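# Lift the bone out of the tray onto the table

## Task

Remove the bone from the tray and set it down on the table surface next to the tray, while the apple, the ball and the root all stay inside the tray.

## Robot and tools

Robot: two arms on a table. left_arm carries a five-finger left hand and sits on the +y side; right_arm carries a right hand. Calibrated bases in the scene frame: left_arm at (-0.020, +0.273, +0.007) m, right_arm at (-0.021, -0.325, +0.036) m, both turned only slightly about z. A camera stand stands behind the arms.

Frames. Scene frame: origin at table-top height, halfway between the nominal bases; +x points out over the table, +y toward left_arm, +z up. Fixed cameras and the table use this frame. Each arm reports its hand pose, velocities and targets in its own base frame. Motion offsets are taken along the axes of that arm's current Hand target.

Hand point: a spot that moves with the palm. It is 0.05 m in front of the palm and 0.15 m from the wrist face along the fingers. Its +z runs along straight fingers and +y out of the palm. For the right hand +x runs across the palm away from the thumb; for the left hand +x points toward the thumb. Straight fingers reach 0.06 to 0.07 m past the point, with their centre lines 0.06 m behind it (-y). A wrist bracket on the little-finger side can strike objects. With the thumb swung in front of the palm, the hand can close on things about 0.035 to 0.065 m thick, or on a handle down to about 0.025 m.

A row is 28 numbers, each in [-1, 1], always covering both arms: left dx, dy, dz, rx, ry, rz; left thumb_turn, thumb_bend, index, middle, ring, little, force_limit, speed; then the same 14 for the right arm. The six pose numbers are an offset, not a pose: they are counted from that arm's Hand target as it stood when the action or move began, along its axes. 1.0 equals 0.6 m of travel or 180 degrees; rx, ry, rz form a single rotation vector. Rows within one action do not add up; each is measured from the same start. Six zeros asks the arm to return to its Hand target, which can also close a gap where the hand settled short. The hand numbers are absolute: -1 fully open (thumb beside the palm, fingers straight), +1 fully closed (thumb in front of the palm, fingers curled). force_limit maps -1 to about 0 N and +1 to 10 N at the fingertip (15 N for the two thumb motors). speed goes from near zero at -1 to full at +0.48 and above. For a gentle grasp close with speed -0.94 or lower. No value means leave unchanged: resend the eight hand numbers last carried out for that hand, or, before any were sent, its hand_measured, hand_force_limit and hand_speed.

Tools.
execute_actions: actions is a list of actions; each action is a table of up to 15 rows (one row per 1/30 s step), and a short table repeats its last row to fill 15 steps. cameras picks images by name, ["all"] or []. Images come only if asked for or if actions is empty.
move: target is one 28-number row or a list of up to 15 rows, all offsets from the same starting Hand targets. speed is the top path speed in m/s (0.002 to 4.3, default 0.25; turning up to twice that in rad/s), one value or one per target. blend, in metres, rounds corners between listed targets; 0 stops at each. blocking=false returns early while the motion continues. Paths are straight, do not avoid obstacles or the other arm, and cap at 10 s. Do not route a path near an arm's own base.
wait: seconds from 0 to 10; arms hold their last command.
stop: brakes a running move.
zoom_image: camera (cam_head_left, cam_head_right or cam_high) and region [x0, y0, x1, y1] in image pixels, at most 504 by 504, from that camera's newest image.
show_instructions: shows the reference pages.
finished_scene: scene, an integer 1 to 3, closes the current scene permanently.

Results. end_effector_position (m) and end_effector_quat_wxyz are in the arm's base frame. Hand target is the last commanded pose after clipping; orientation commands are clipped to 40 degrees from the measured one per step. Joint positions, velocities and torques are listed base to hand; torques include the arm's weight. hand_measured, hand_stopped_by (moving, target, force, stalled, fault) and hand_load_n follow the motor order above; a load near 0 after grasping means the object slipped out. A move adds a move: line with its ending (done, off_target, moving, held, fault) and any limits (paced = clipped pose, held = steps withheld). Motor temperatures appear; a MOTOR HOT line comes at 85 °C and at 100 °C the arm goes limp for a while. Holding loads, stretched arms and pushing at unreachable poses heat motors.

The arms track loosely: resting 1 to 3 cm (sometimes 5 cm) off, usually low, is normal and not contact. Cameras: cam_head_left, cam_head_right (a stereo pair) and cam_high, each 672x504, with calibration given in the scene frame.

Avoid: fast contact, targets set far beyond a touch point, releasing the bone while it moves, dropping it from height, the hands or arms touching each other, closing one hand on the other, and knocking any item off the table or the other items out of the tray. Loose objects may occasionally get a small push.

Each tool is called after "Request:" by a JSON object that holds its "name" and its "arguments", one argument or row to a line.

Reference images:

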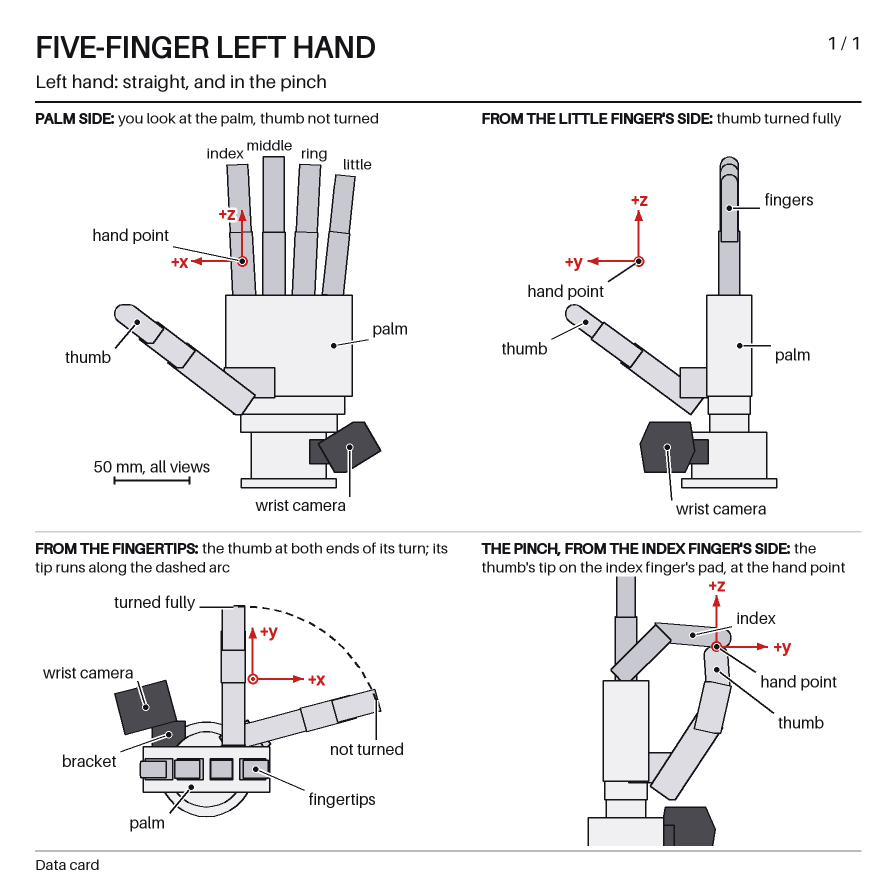

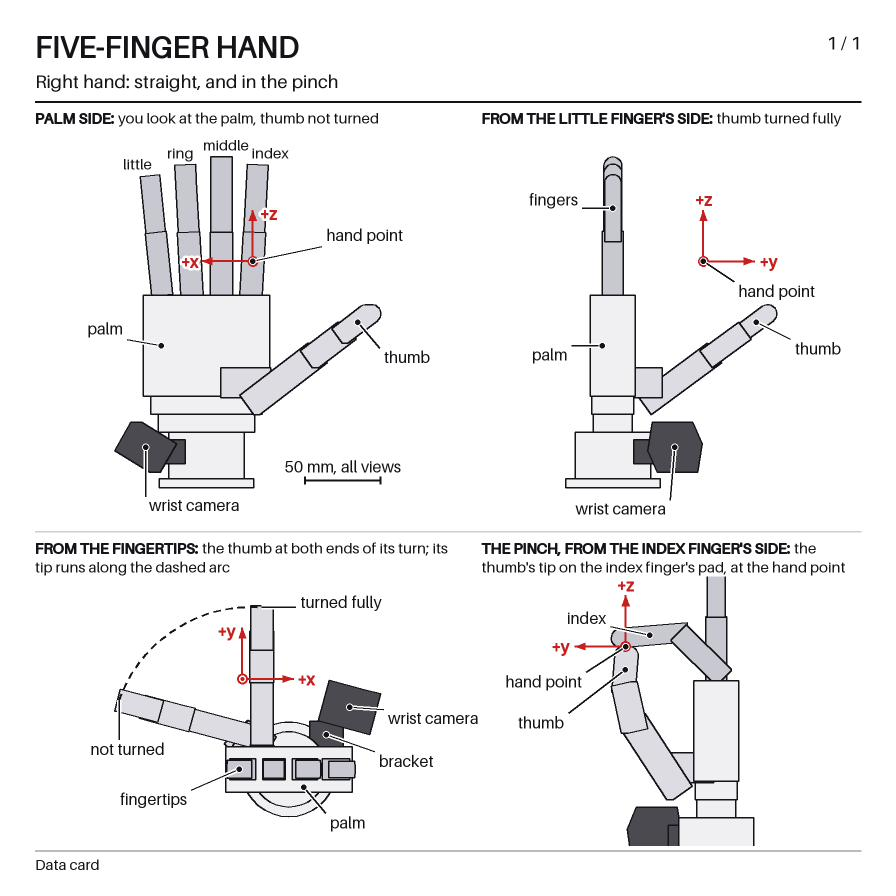

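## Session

Request:
{"name": "execute_actions", "arguments": {
  "actions": []
}}

Request:
{"name": "zoom_image", "arguments": {
  "camera": "cam_high",
  "region": [250, 200, 670, 504]
}}

Scene clock: 0.00 s.
left_arm: end_effector_position=(+0.7044, -0.2602, +0.1959) hand_measured=(-1.000, -1.000, -1.000, -1.000, -1.000, -1.000) hand_load_n=(+0.0, +0.0, +0.0, +0.0, +0.0, +0.0) hand_stopped_by=(target, target, target, target, target, target) hand_force_limit=0.00 hand_speed=-0.80 end_effector_quat_wxyz=(+0.220, +0.854, -0.425, +0.206) | right_arm: end_effector_position=(+0.3071, +0.1113, +0.1464) hand_measured=(-1.000, -1.000, -1.000, -1.000, -1.000, -1.000) hand_load_n=(+0.0, +0.0, +0.0, +0.0, +0.0, +0.0) hand_stopped_by=(target, target, target, target, target, target) hand_force_limit=0.00 hand_speed=-0.80 end_effector_quat_wxyz=(+0.369, -0.123, +0.863, +0.321)
Joint positions: left_arm=[-0.142 2.235 2.262 -1.311 0.548 -0.871] | right_arm=[-0.28 0.956 0.341 -0.354 -0.886 1.3]
Joint velocities: within noise
Joint torques (N m): no reading
Motor temperatures (°C): left_arm=[21 28 29 26 23 21] | right_arm=[21 28 26 22 21 24]
Heat: left arm: hottest elbow 29 °C; right arm: hottest shoulder 28 °C.
Hand target: left_arm +0.7096, -0.2609, +0.1984; +0.217, +0.852, -0.426, +0.213 | right_arm +0.3153, +0.1089, +0.1575; +0.381, -0.130, +0.859, +0.316

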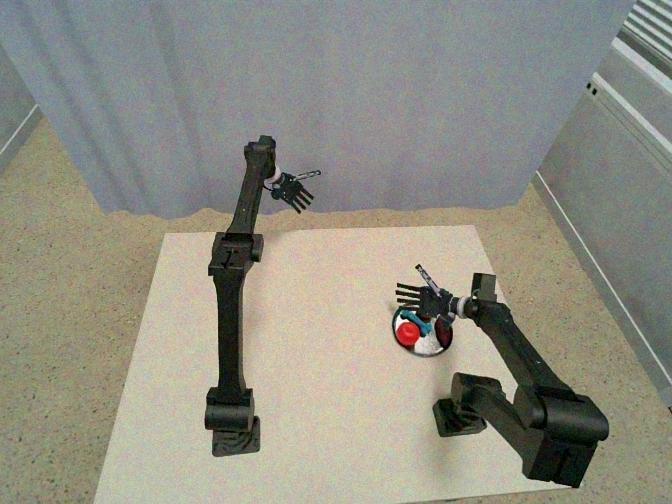

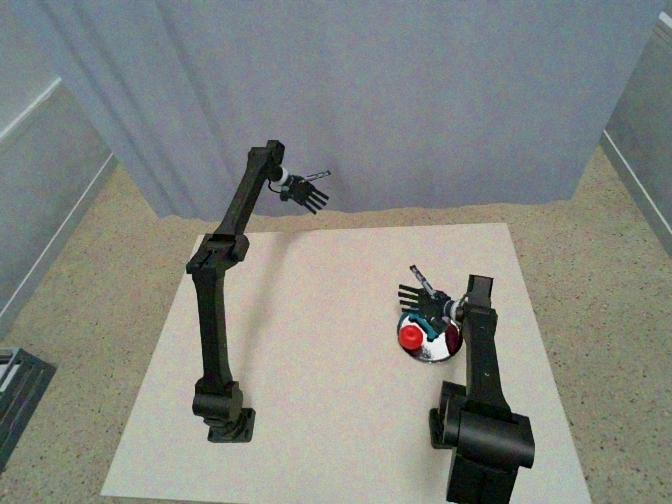

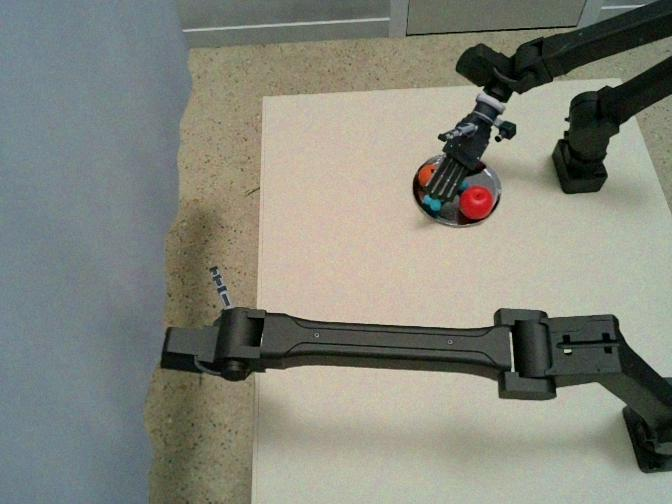

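Scaled by 1.200 from the camera's 672x504 image, which has a finer 960x720 frame.

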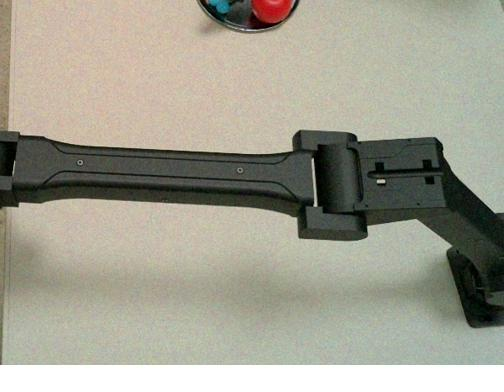

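Request:
{"name": "move", "arguments": {
  "target": [
    [0,0,0,0,0,0,-1,-1,-1,-1,-1,-1,0,-0.8,-0.184,0.111,-0.127,0,0,0,-1,-1,-1,-1,-1,-1,0,-0.8],
    [0,0,0,0,0,0,-1,-1,-1,-1,-1,-1,0,-0.8,-0.252,-0.133,-0.405,0,0,0,-1,-1,-1,-1,-1,-1,0,-0.8]
  ],
  "speed": 0.35,
  "blend": 0.05,
  "cameras": ["all"]
}}

Request:
{"name": "zoom_image", "arguments": {
  "camera": "cam_head_left",
  "region": [385, 290, 465, 370]
}}

Request:
{"name": "zoom_image", "arguments": {
  "camera": "cam_head_right",
  "region": [390, 295, 470, 375]
}}

Request:
{"name": "zoom_image", "arguments": {
  "camera": "cam_high",
  "region": [405, 140, 515, 240]
}}

Scene clock: 12.30 s.
left_arm: end_effector_position=(+0.7044, -0.2602, +0.1959) hand_measured=(-1.000, -1.000, -1.000, -1.000, -1.000, -1.000) hand_load_n=(+0.0, +0.0, +0.0, +0.0, +0.0, +0.0) hand_stopped_by=(target, target, target, target, target, target) hand_force_limit=0.00 hand_speed=-0.80 end_effector_quat_wxyz=(+0.220, +0.854, -0.425, +0.206) | right_arm: end_effector_position=(+0.3108, -0.1064, +0.3406) hand_measured=(-1.000, -1.000, -1.000, -1.000, -1.000, -1.000) hand_load_n=(+0.0, +0.0, +0.0, +0.0, +0.0, -0.5) hand_stopped_by=(target, target, target, target, target, target) hand_force_limit=0.00 hand_speed=-0.80 end_effector_quat_wxyz=(+0.386, -0.094, +0.864, +0.310)
Joint positions: left_arm=[-0.142 2.235 2.262 -1.311 0.548 -0.871] | right_arm=[-0.942 1.267 1.132 -1.691 -1.016 0.27]
Joint torques (N m): left_arm=[0.15 -24.18 10.69 0.59 0.29 0.01] | right_arm=[-1.03 -8.23 10.59 -0.2 -0.65 -0.1]
Heat: left arm: hottest elbow 33 °C; right arm: hottest shoulder 28 °C.
Hand target: left_arm +0.7096, -0.2609, +0.1984; +0.217, +0.852, -0.426, +0.213 | right_arm +0.3152, -0.1109, +0.3573; +0.381, -0.130, +0.859, +0.316
Off the commanded pose: left_arm 0.006 m, 1 deg | right_arm 0.018 m, 4 deg.
joint sent to its limit (right arm) — joint 4 (wrist pitch), lower limit. The joint targets are off in orientation, not in position.
move: off_target (right_arm)

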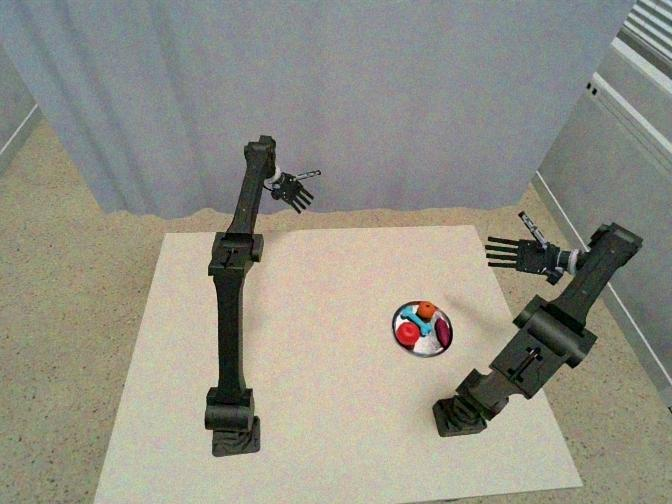

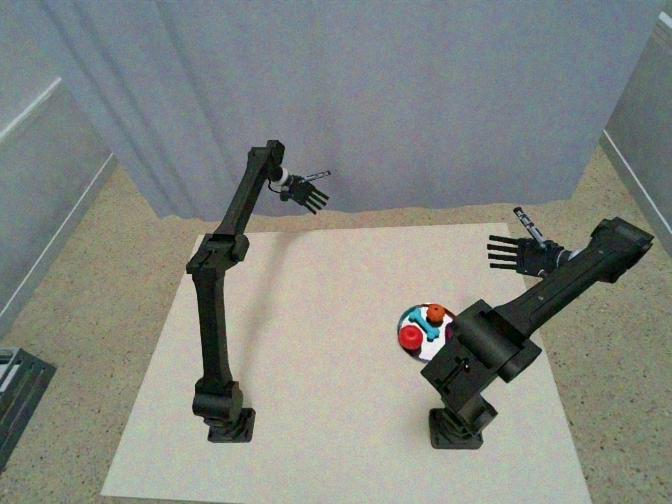

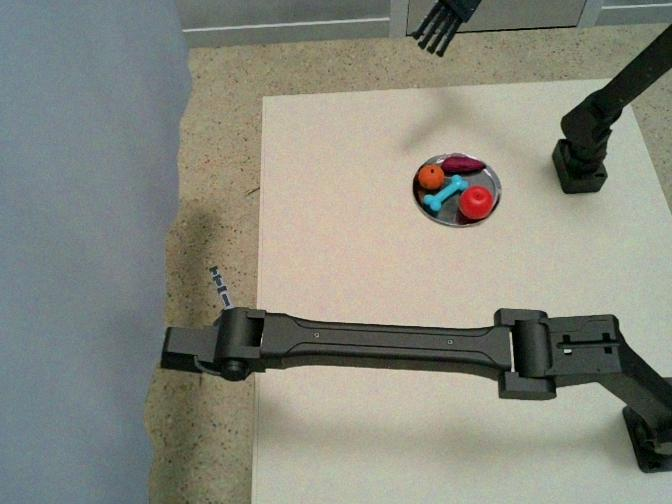

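Scaled by 6.300 from the camera's 672x504 image, which has a finer 960x720 frame.

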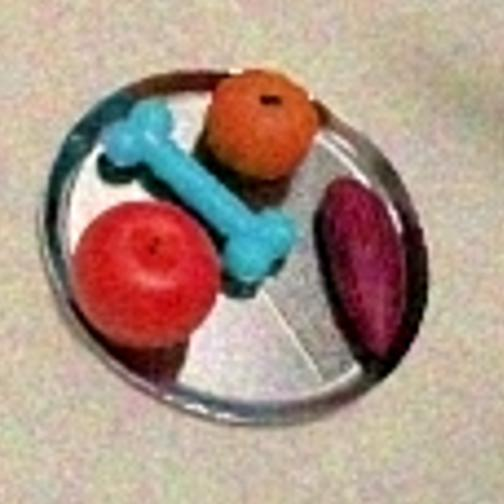

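Scaled by 6.300 from the camera's 672x504 image, which has a finer 960x720 frame.

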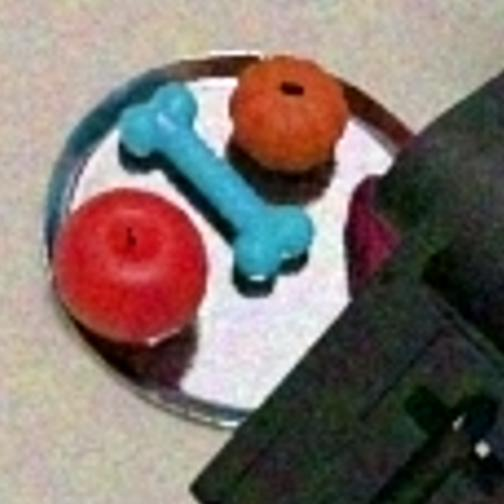

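Scaled by 4.582 from the camera's 672x504 image, which has a finer 960x720 frame.

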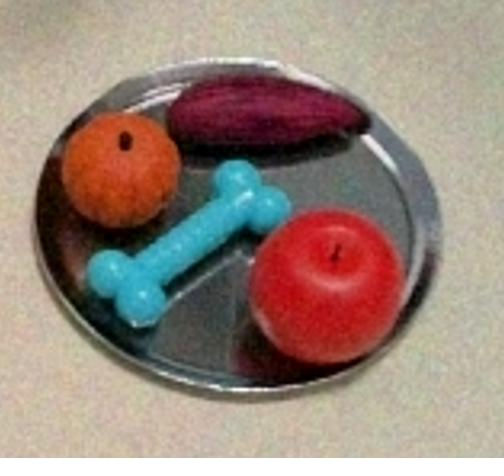

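Request:
{"name": "move", "arguments": {
  "target": [-0.1138,0.7342,0.243,0.1468,0.0839,0.5365,1,-0.6,-0.24,-0.24,1,1,0,0,0.03,-0.13,-0.157,0,0,0,-1,-1,-1,-1,-1,-1,0,-0.8],
  "speed": 0.35,
  "cameras": ["all"]
}}

Request:
{"name": "zoom_image", "arguments": {
  "camera": "cam_head_right",
  "region": [375, 265, 475, 365]
}}

Request:
{"name": "zoom_image", "arguments": {
  "camera": "cam_high",
  "region": [395, 120, 515, 240]
}}

Scene clock: 105.87 s.
left_arm: end_effector_position=(+0.3372, -0.5378, +0.1237) hand_measured=(+1.000, -0.600, -0.240, -0.240, +1.000, +1.000) hand_load_n=(+0.0, +0.0, +0.0, +0.0, +0.0, +0.0) hand_stopped_by=(target, target, target, target, target, target) hand_force_limit=0.00 hand_speed=0.00 end_effector_quat_wxyz=(+0.135, -0.254, +0.831, -0.475) | right_arm: end_effector_position=(+0.2844, -0.2201, +0.3422) hand_measured=(-1.000, -1.000, -1.000, -1.000, -1.000, -1.000) hand_load_n=(+0.0, +0.0, +0.0, +0.0, +0.0, +0.0) hand_stopped_by=(target, target, target, target, target, target) hand_force_limit=0.00 hand_speed=-0.80 end_effector_quat_wxyz=(+0.424, -0.048, +0.878, +0.217)
Joint positions: left_arm=[-0.95 1.614 1.082 -0.006 0.041 0.005] | right_arm=[-1.191 1.379 1.278 -1.691 -0.975 0.153]
Joint torques (N m): left_arm=[-0.03 -15.79 8.36 2.17 -0.13 0.18] | right_arm=[-2.78 -9.82 10.7 -0.16 -0.64 -0.09]
Motor temperatures (°C): left_arm=[21 38 42 26 23 21] | right_arm=[21 28 36 22 22 24]
Heat: left arm: hottest elbow 42 °C; right arm: hottest elbow 36 °C.
Hand target: left_arm +0.3375, -0.5371, +0.1257; +0.142, -0.246, +0.831, -0.479 | right_arm +0.2852, -0.2308, +0.3575; +0.381, -0.130, +0.859, +0.316
Off the commanded pose: left_arm 0.002 m, 1 deg | right_arm 0.019 m, 16 deg.
joint sent to its limit (right arm) — joint 4 (wrist pitch), lower limit. The joint targets are off in orientation, not in position.
move: off_target (right_arm)

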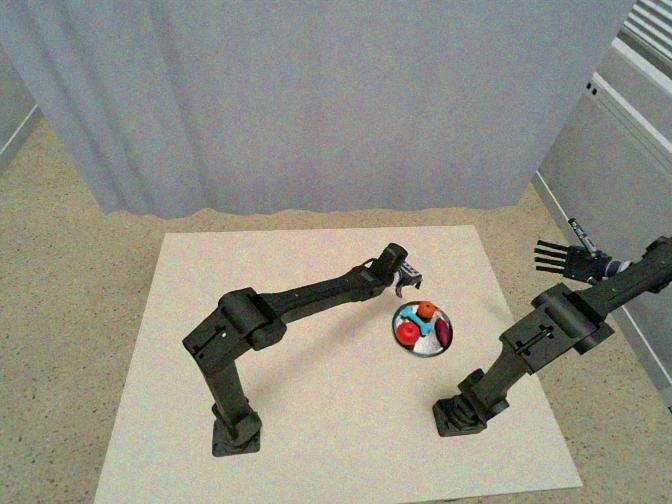

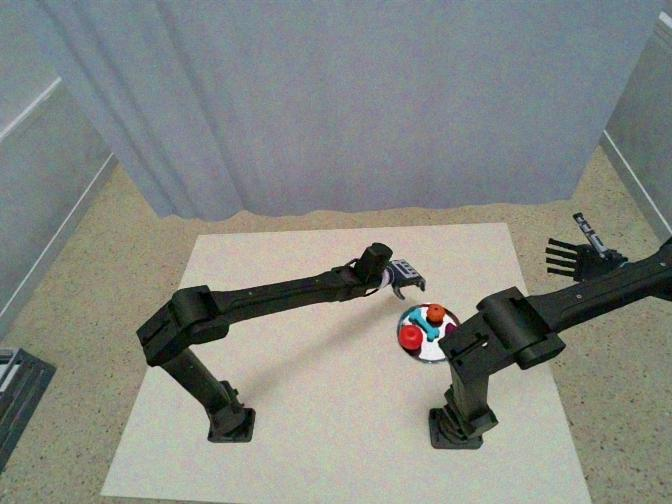

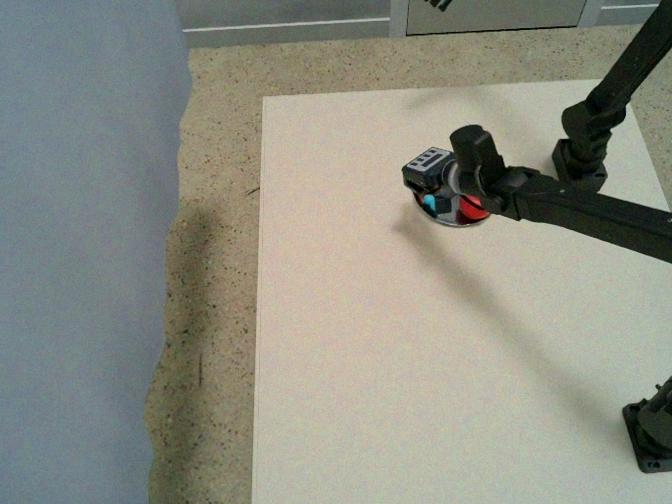

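Scaled by 5.040 from the camera's 672x504 image, which has a finer 960x720 frame.

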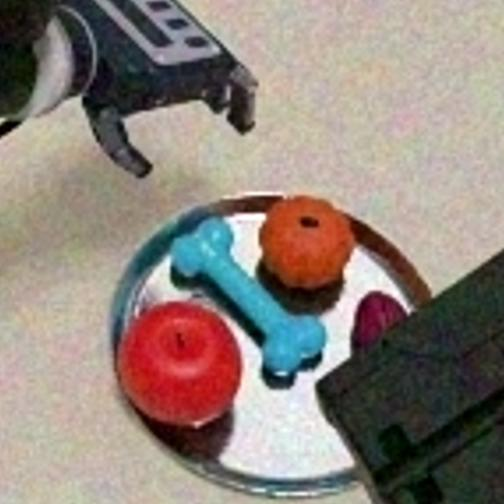

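Scaled by 4.200 from the camera's 672x504 image, which has a finer 960x720 frame.

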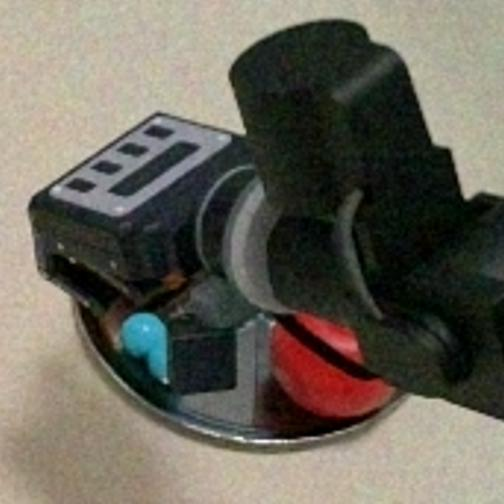

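Request:
{"name": "zoom_image", "arguments": {
  "camera": "cam_head_left",
  "region": [375, 250, 455, 330]
}}

Scaled by 6.300 from the camera's 672x504 image, which has a finer 960x720 frame.

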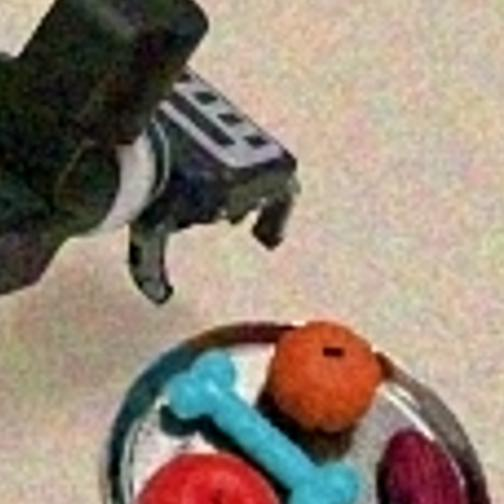

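Request:
{"name": "move", "arguments": {
  "target": [
    [0,0.1262,0.0672,0,0,0,1,-0.6,-0.24,-0.24,1,1,0,0,0,0,0,0,0,0,-1,-1,-1,-1,-1,-1,0,-0.8],
    [0.055,0.1333,0.0713,0,0,0,1,-0.6,-0.24,-0.24,1,1,0,0,0,0,0,0,0,0,-1,-1,-1,-1,-1,-1,0,-0.8]
  ],
  "speed": [0.2,0.06],
  "cameras": ["cam_head_left","cam_head_right"]
}}

Request:
{"name": "zoom_image", "arguments": {
  "camera": "cam_head_left",
  "region": [385, 280, 465, 360]
}}

Request:
{"name": "zoom_image", "arguments": {
  "camera": "cam_head_right",
  "region": [385, 280, 465, 360]
}}

Scene clock: 128.23 s.
left_arm: end_effector_position=(+0.3126, -0.5492, +0.0445) hand_measured=(+1.000, -0.600, -0.240, -0.240, +1.000, +1.000) hand_load_n=(+0.0, +0.0, +0.0, +0.0, +0.0, +0.0) hand_stopped_by=(target, target, target, target, target, target) hand_force_limit=0.00 hand_speed=0.00 end_effector_quat_wxyz=(+0.147, -0.241, +0.830, -0.480) | right_arm: end_effector_position=(+0.2844, -0.2201, +0.3422) hand_measured=(-1.000, -1.000, -1.000, -1.000, -1.000, -1.000) hand_load_n=(+0.0, +0.0, +0.0, +0.0, +0.0, +0.0) hand_stopped_by=(target, target, target, target, target, target) hand_force_limit=0.00 hand_speed=-0.80 end_effector_quat_wxyz=(+0.424, -0.048, +0.878, +0.217)
Joint positions: left_arm=[-1.009 1.735 0.975 0.242 -0.016 0.006] | right_arm=[-1.191 1.379 1.278 -1.691 -0.975 0.153]
Joint torques (N m): left_arm=[-0.5 -14.1 7.66 2.18 -0.15 -0.11] | right_arm=[-2.14 -9.93 10.73 -0.14 -0.64 -0.09]
Heat: left arm: hottest elbow 39 °C; right arm: hottest elbow 37 °C.
Hand target: left_arm +0.3081, -0.5526, +0.0350; +0.142, -0.246, +0.831, -0.479 | right_arm +0.2852, -0.2308, +0.3575; +0.381, -0.130, +0.859, +0.316
Off the commanded pose: left_arm 0.011 m, 1 deg | right_arm 0.019 m, 16 deg.
joint sent to its limit (right arm) — joint 4 (wrist pitch), lower limit. The joint targets are off in orientation, not in position.
move: off_target (left_arm, right_arm)
Images, in order (width x height): cam_head_left 672x504, cam_head_right 672x504.

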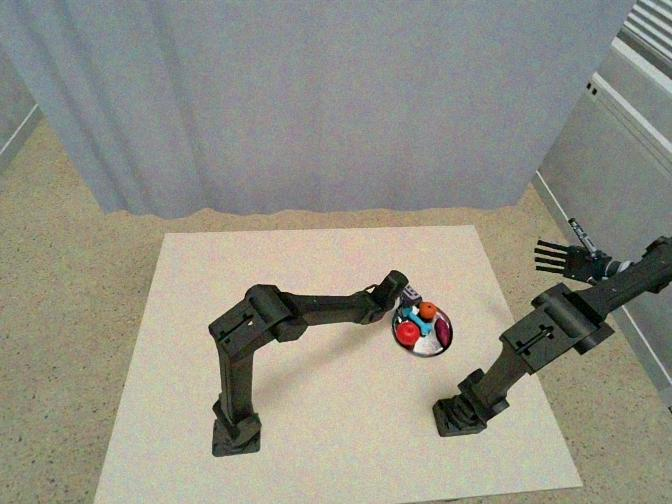

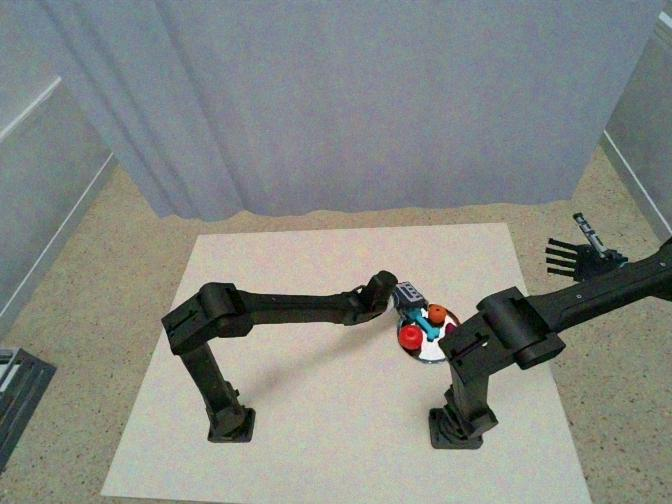

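Scaled by 6.300 from the camera's 672x504 image, which has a finer 960x720 frame.

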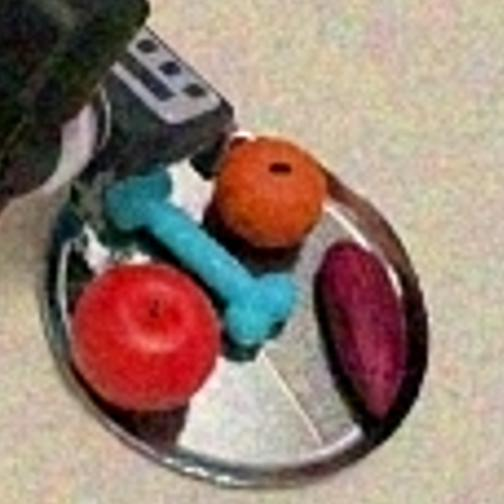

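Scaled by 6.300 from the camera's 672x504 image, which has a finer 960x720 frame.

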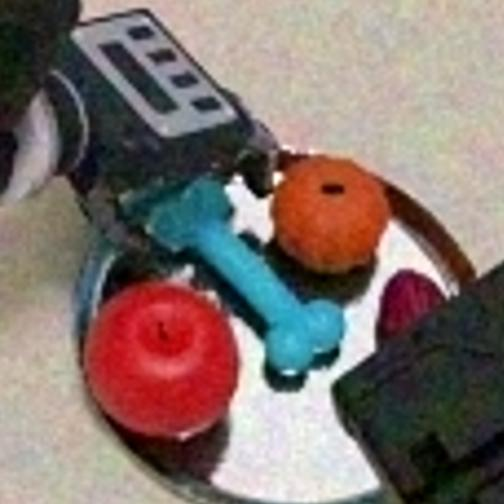

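Request:
{"name": "move", "arguments": {
  "target": [0.0058,0.0274,0.0158,0,0,0,1,-0.6,-0.24,-0.24,1,1,0,0,0,0,0,0,0,0,-1,-1,-1,-1,-1,-1,0,-0.8],
  "speed": 0.08,
  "cameras": ["cam_head_left","cam_head_right"]
}}

Request:
{"name": "zoom_image", "arguments": {
  "camera": "cam_head_left",
  "region": [385, 280, 465, 360]
}}

Request:
{"name": "zoom_image", "arguments": {
  "camera": "cam_head_right",
  "region": [385, 280, 465, 360]
}}

Scene clock: 136.37 s.
left_arm: end_effector_position=(+0.3119, -0.5530, +0.0301) hand_measured=(+1.000, -0.600, -0.240, -0.240, +1.000, +1.000) hand_load_n=(+0.0, +0.0, +0.0, +0.0, +0.0, +0.0) hand_stopped_by=(target, target, target, target, target, target) hand_force_limit=0.00 hand_speed=0.00 end_effector_quat_wxyz=(+0.149, -0.241, +0.828, -0.484) | right_arm: end_effector_position=(+0.2844, -0.2201, +0.3422) hand_measured=(-1.000, -1.000, -1.000, -1.000, -1.000, -1.000) hand_load_n=(+0.0, +0.0, +0.5, +0.0, +0.0, +0.0) hand_stopped_by=(target, target, target, target, target, target) hand_force_limit=0.00 hand_speed=-0.80 end_effector_quat_wxyz=(+0.424, -0.048, +0.878, +0.217)
Joint positions: left_arm=[-1.015 1.769 0.968 0.292 -0.023 0.002] | right_arm=[-1.191 1.379 1.278 -1.691 -0.975 0.153]
Joint torques (N m): left_arm=[-0.67 -14.1 7.12 2.28 -0.16 -0.11] | right_arm=[-2.08 -9.93 10.7 -0.13 -0.64 -0.1]
Heat: left arm: hottest elbow 38 °C; right arm: hottest elbow 37 °C.
Hand target: left_arm +0.3052, -0.5544, +0.0160; +0.142, -0.246, +0.831, -0.479 | right_arm +0.2852, -0.2308, +0.3575; +0.381, -0.130, +0.859, +0.316
Off the commanded pose: left_arm 0.016 m, 1 deg | right_arm 0.019 m, 16 deg.
joint sent to its limit (right arm) — joint 4 (wrist pitch), lower limit. The joint targets are off in orientation, not in position.
move: off_target (left_arm, right_arm)
Images, in order (width x height): cam_head_left 672x504, cam_head_right 672x504.

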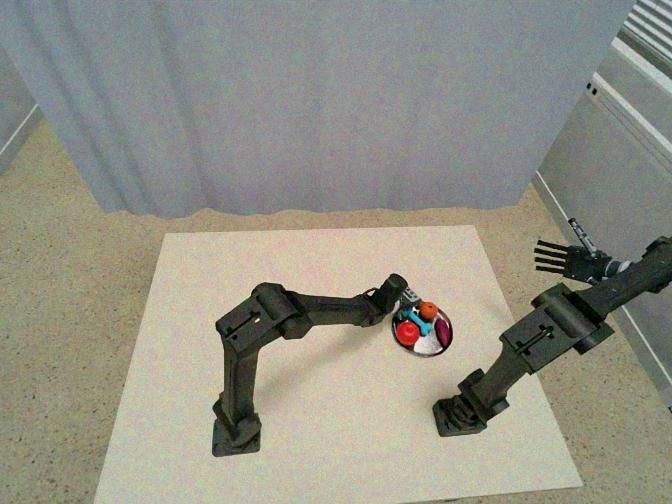

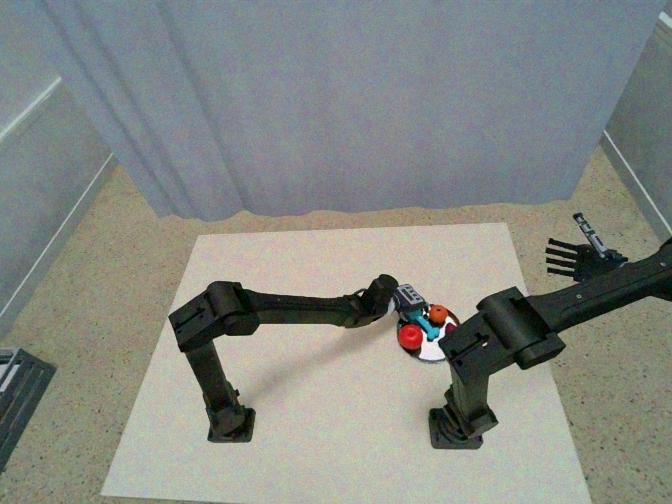

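Scaled by 6.300 from the camera's 672x504 image, which has a finer 960x720 frame.

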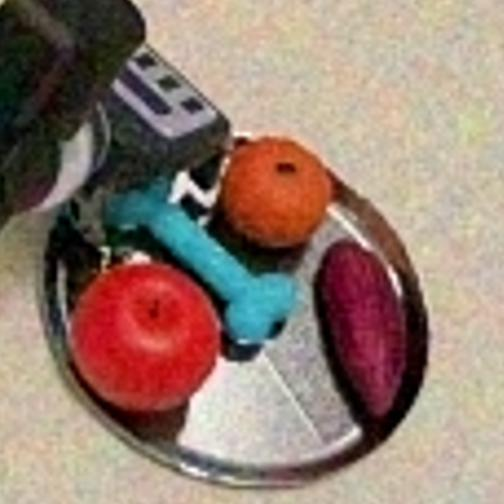

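Scaled by 6.300 from the camera's 672x504 image, which has a finer 960x720 frame.

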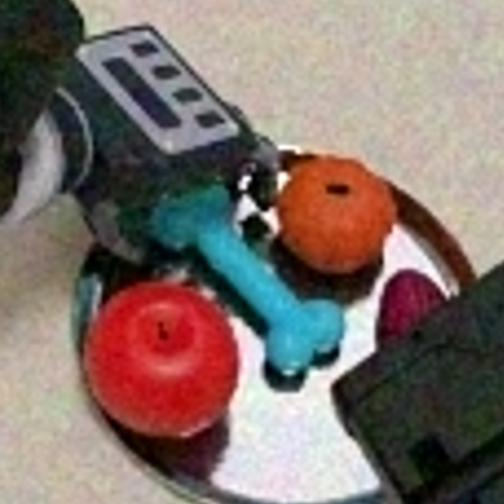

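Request:
{"name": "move", "arguments": {
  "target": [0.0017,0.017,0.004,0,0,0,1,-0.6,-0.24,-0.24,1,1,0,0,0,0,0,0,0,0,-1,-1,-1,-1,-1,-1,0,-0.8],
  "speed": 0.08,
  "cameras": ["cam_head_right"]
}}

Request:
{"name": "zoom_image", "arguments": {
  "camera": "cam_head_right",
  "region": [395, 290, 455, 350]
}}

Scene clock: 144.03 s.
left_arm: end_effector_position=(+0.3103, -0.5542, +0.0260) hand_measured=(+1.000, -0.600, -0.240, -0.240, +1.000, +1.000) hand_load_n=(+0.0, +0.0, +0.0, -0.5, +0.0, +0.0) hand_stopped_by=(target, target, target, target, target, target) hand_force_limit=0.00 hand_speed=0.00 end_effector_quat_wxyz=(+0.149, -0.240, +0.825, -0.489) | right_arm: end_effector_position=(+0.2844, -0.2201, +0.3422) hand_measured=(-1.000, -1.000, -1.000, -1.000, -1.000, -1.000) hand_load_n=(+0.0, +0.0, -0.5, +0.0, +0.0, +0.0) hand_stopped_by=(target, target, target, target, target, target) hand_force_limit=0.00 hand_speed=-0.80 end_effector_quat_wxyz=(+0.424, -0.048, +0.878, +0.217)
Joint positions: left_arm=[-1.018 1.779 0.958 0.325 -0.023 -0.001] | right_arm=[-1.191 1.379 1.278 -1.691 -0.975 0.153]
Joint torques (N m): left_arm=[-0.85 -13.63 6.72 2.07 -0.21 -0.1] | right_arm=[-2.2 -9.93 10.71 -0.14 -0.64 -0.1]
Motor temperatures (°C): left_arm=[21 34 37 26 23 21] | right_arm=[21 28 37 22 22 24]
Heat: left arm: hottest elbow 37 °C; right arm: hottest elbow 37 °C.
Hand target: left_arm +0.3027, -0.5524, +0.0061; +0.142, -0.246, +0.831, -0.479 | right_arm +0.2852, -0.2308, +0.3575; +0.381, -0.130, +0.859, +0.316
Off the commanded pose: left_arm 0.021 m, 2 deg | right_arm 0.019 m, 16 deg.
joint sent to its limit (right arm) — joint 4 (wrist pitch), lower limit. The joint targets are off in orientation, not in position.
move: off_target (left_arm, right_arm)
Images, in order (width x height): cam_head_right 672x504.

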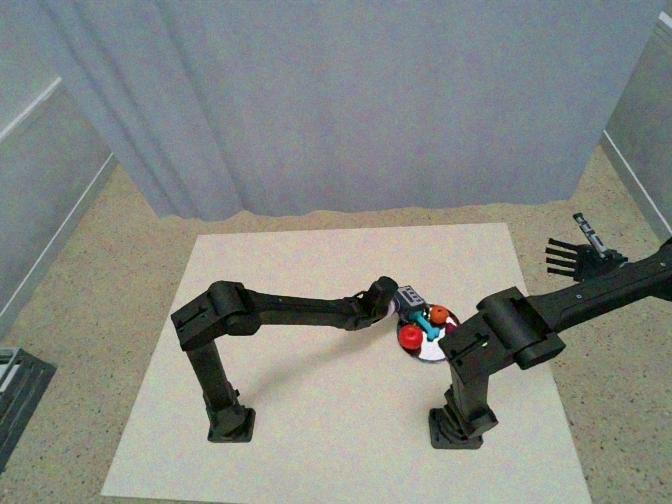

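Scaled by 8.400 from the camera's 672x504 image, which has a finer 960x720 frame.

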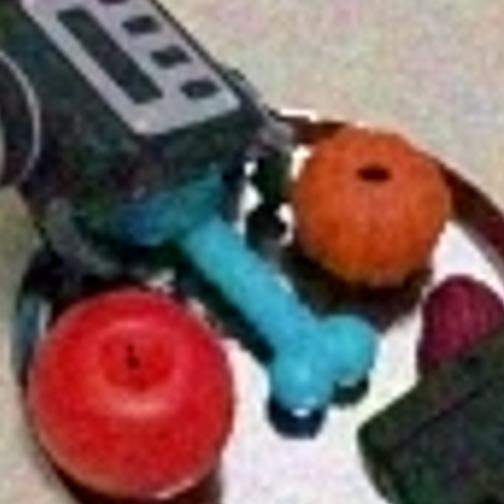

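Request:
{"name": "move", "arguments": {
  "target": [-0.001,0.0164,0.0055,0,0,0,1,-0.6,-0.24,-0.24,1,1,0,0,0,0,0,0,0,0,-1,-1,-1,-1,-1,-1,0,-0.8],
  "speed": 0.08,
  "cameras": ["cam_head_right"]
}}

Request:
{"name": "zoom_image", "arguments": {
  "camera": "cam_head_right",
  "region": [395, 290, 455, 350]
}}

Scene clock: 148.57 s.
left_arm: end_effector_position=(+0.3105, -0.5550, +0.0248) hand_measured=(+1.000, -0.600, -0.240, -0.240, +1.000, +1.000) hand_load_n=(-1.0, +0.0, +0.0, -0.5, +0.0, +0.0) hand_stopped_by=(target, target, target, target, target, target) hand_force_limit=0.00 hand_speed=0.00 end_effector_quat_wxyz=(+0.151, -0.239, +0.821, -0.496) | right_arm: end_effector_position=(+0.2844, -0.2201, +0.3422) hand_measured=(-1.000, -1.000, -1.000, -1.000, -1.000, -1.000) hand_load_n=(+0.0, -0.5, +0.0, +0.0, +0.0, +0.0) hand_stopped_by=(target, target, target, target, target, target) hand_force_limit=0.00 hand_speed=-0.80 end_effector_quat_wxyz=(+0.424, -0.048, +0.878, +0.217)
Joint positions: left_arm=[-1.019 1.785 0.948 0.357 -0.023 -0.001] | right_arm=[-1.191 1.379 1.278 -1.691 -0.975 0.153]
Joint torques (N m): left_arm=[-0.5 -12.75 6.41 1.92 -0.18 -0.09] | right_arm=[-2.14 -9.82 10.7 -0.13 -0.64 -0.1]
Heat: left arm: hottest elbow 37 °C; right arm: hottest elbow 37 °C.
Hand target: left_arm +0.3019, -0.5503, -0.0042; +0.142, -0.246, +0.831, -0.479 | right_arm +0.2852, -0.2308, +0.3575; +0.381, -0.130, +0.859, +0.316
Off the commanded pose: left_arm 0.030 m, 3 deg | right_arm 0.019 m, 16 deg.
joint sent to its limit (right arm) — joint 4 (wrist pitch), lower limit. The joint targets are off in orientation, not in position.
move: off_target (left_arm, right_arm)
Images, in order (width x height): cam_head_right 672x504.

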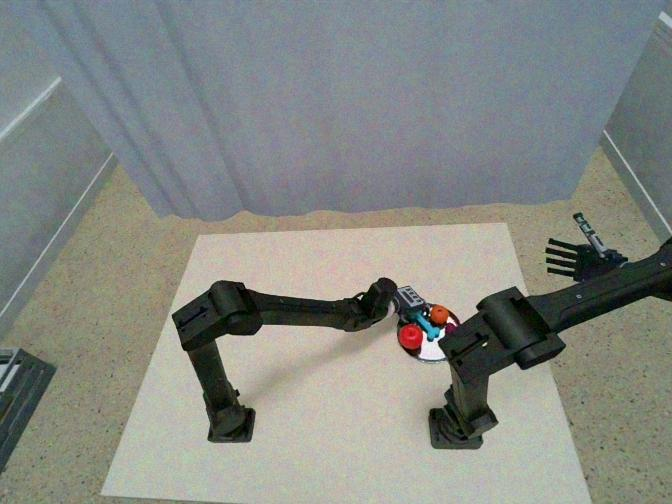

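Scaled by 8.400 from the camera's 672x504 image, which has a finer 960x720 frame.

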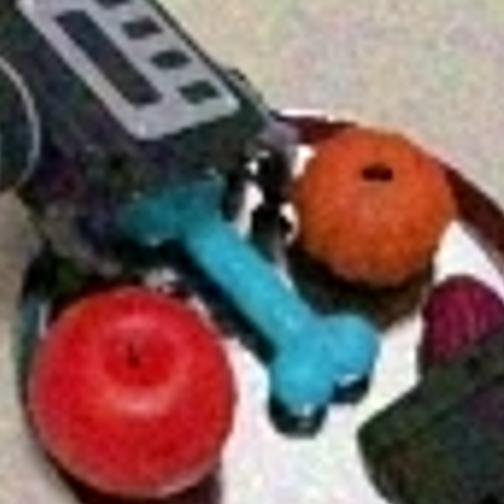

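Request:
{"name": "move", "arguments": {
  "target": [
    [-0.005,-0.0552,-0.0345,0,0,0,1,-0.6,-0.24,-0.24,1,1,0,0,0,0,0,0,0,0,-1,-1,-1,-1,-1,-1,0,-0.8],
    [-0.005,-0.0231,-0.0133,0,0,0,1,-0.6,-0.24,-0.24,1,1,0,0,0,0,0,0,0,0,-1,-1,-1,-1,-1,-1,0,-0.8]
  ],
  "speed": 0.08,
  "cameras": ["cam_head_right","cam_head_left"]
}}

Request:
{"name": "zoom_image", "arguments": {
  "camera": "cam_head_right",
  "region": [395, 290, 455, 350]
}}

Request:
{"name": "zoom_image", "arguments": {
  "camera": "cam_head_left",
  "region": [390, 285, 450, 345]
}}

Scene clock: 160.63 s.
left_arm: end_effector_position=(+0.3065, -0.5495, +0.0251) hand_measured=(+1.000, -0.600, -0.240, -0.240, +1.000, +1.000) hand_load_n=(+0.0, +0.0, +0.0, +0.0, +0.0, +0.0) hand_stopped_by=(target, target, target, target, target, target) hand_force_limit=0.00 hand_speed=0.00 end_effector_quat_wxyz=(+0.146, -0.241, +0.828, -0.484) | right_arm: end_effector_position=(+0.2844, -0.2201, +0.3422) hand_measured=(-1.000, -1.000, -1.000, -1.000, -1.000, -1.000) hand_load_n=(+0.0, +0.0, +0.0, +0.0, +0.0, +0.0) hand_stopped_by=(target, target, target, target, target, target) hand_force_limit=0.00 hand_speed=-0.80 end_effector_quat_wxyz=(+0.424, -0.048, +0.878, +0.217)
Joint positions: left_arm=[-1.019 1.769 0.948 0.31 -0.021 -0.001] | right_arm=[-1.191 1.379 1.278 -1.691 -0.975 0.153]
Joint torques (N m): left_arm=[-0.03 -13.86 7.15 2.18 -0.07 -0.06] | right_arm=[-2.2 -9.88 10.7 -0.16 -0.65 -0.1]
Heat: left arm: hottest elbow 37 °C; right arm: hottest elbow 38 °C.
Hand target: left_arm +0.3045, -0.5487, +0.0118; +0.141, -0.246, +0.831, -0.479 | right_arm +0.2852, -0.2308, +0.3575; +0.381, -0.130, +0.859, +0.316
Off the commanded pose: left_arm 0.014 m, 1 deg | right_arm 0.019 m, 16 deg.
joint sent to its limit (right arm) — joint 4 (wrist pitch), lower limit. The joint targets are off in orientation, not in position.
move: off_target (left_arm, right_arm)
Images, in order (width x height): cam_head_left 672x504, cam_head_right 672x504.

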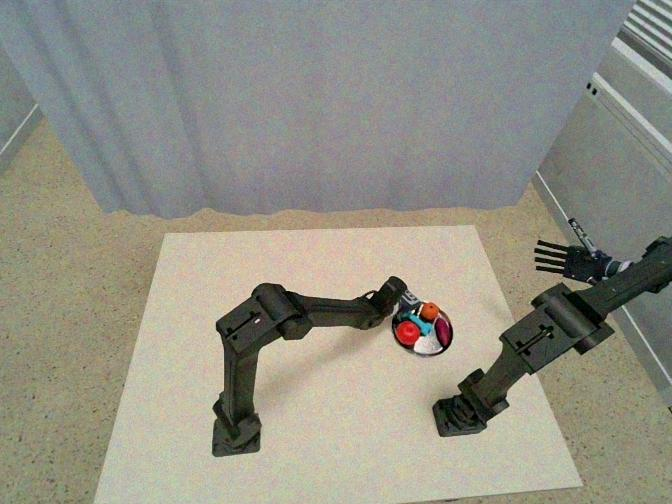

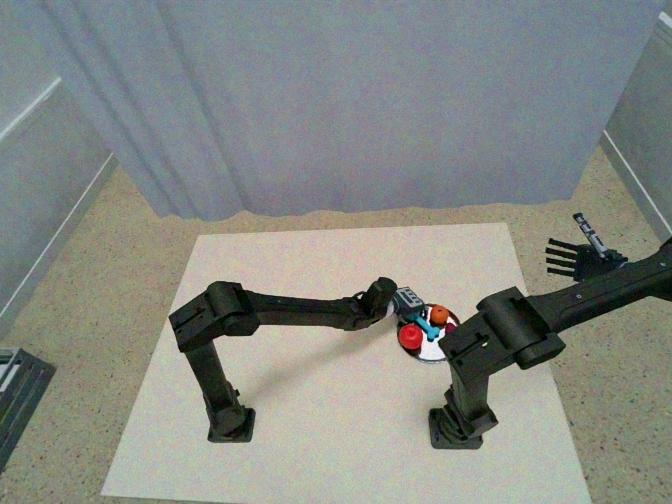

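Scaled by 8.400 from the camera's 672x504 image, which has a finer 960x720 frame.

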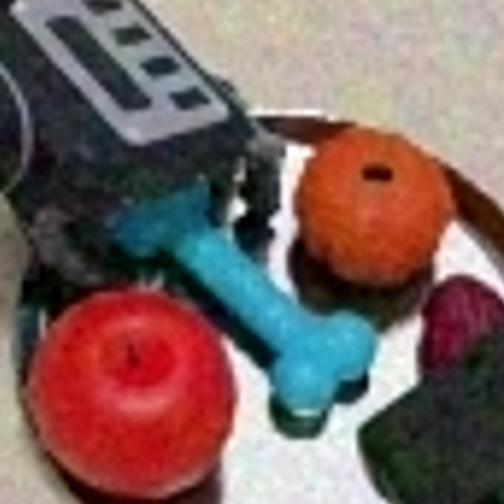

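Scaled by 8.400 from the camera's 672x504 image, which has a finer 960x720 frame.

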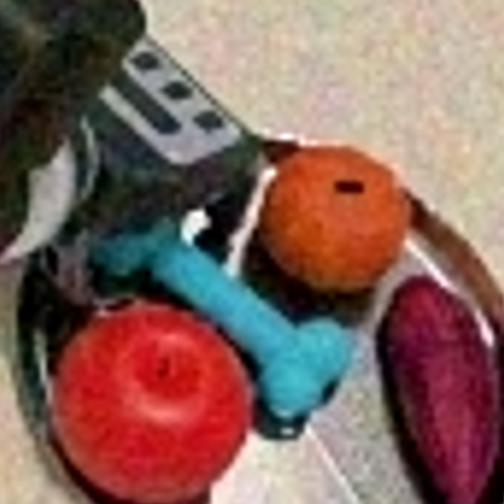

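Request:
{"name": "move", "arguments": {
  "target": [0.0,0.0173,0.01,0,0,0,1,-0.6,-0.24,-0.24,1,1,0,0,0,0,0,0,0,0,-1,-1,-1,-1,-1,-1,0,-0.8],
  "speed": 0.08
}}

Scene clock: 164.27 s.
left_arm: end_effector_position=(+0.3090, -0.5538, +0.0246) hand_measured=(+1.000, -0.600, -0.240, -0.240, +1.000, +1.000) hand_load_n=(-0.5, +0.0, +0.0, +0.0, +0.0, +0.0) hand_stopped_by=(target, target, target, target, target, target) hand_force_limit=0.00 hand_speed=0.00 end_effector_quat_wxyz=(+0.148, -0.239, +0.823, -0.493) | right_arm: end_effector_position=(+0.2844, -0.2201, +0.3422) hand_measured=(-1.000, -1.000, -1.000, -1.000, -1.000, -1.000) hand_load_n=(+0.0, +0.0, +0.0, +0.0, +0.0, +0.0) hand_stopped_by=(target, target, target, target, target, target) hand_force_limit=0.00 hand_speed=-0.80 end_effector_quat_wxyz=(+0.424, -0.048, +0.878, +0.217)
Joint positions: left_arm=[-1.019 1.781 0.948 0.345 -0.02 -0.001] | right_arm=[-1.191 1.379 1.278 -1.691 -0.975 0.153]
Joint torques (N m): left_arm=[0.03 -13.04 6.57 2.06 -0.11 -0.06] | right_arm=[-2.2 -9.82 10.7 -0.14 -0.65 -0.09]
Heat: left arm: hottest elbow 37 °C; right arm: hottest elbow 38 °C.
Hand target: left_arm +0.3045, -0.5487, -0.0003; +0.142, -0.246, +0.831, -0.479 | right_arm +0.2852, -0.2308, +0.3575; +0.381, -0.130, +0.859, +0.316
Off the commanded pose: left_arm 0.026 m, 2 deg | right_arm 0.019 m, 16 deg.
joint sent to its limit (right arm) — joint 4 (wrist pitch), lower limit. The joint targets are off in orientation, not in position.
move: off_target (left_arm, right_arm)


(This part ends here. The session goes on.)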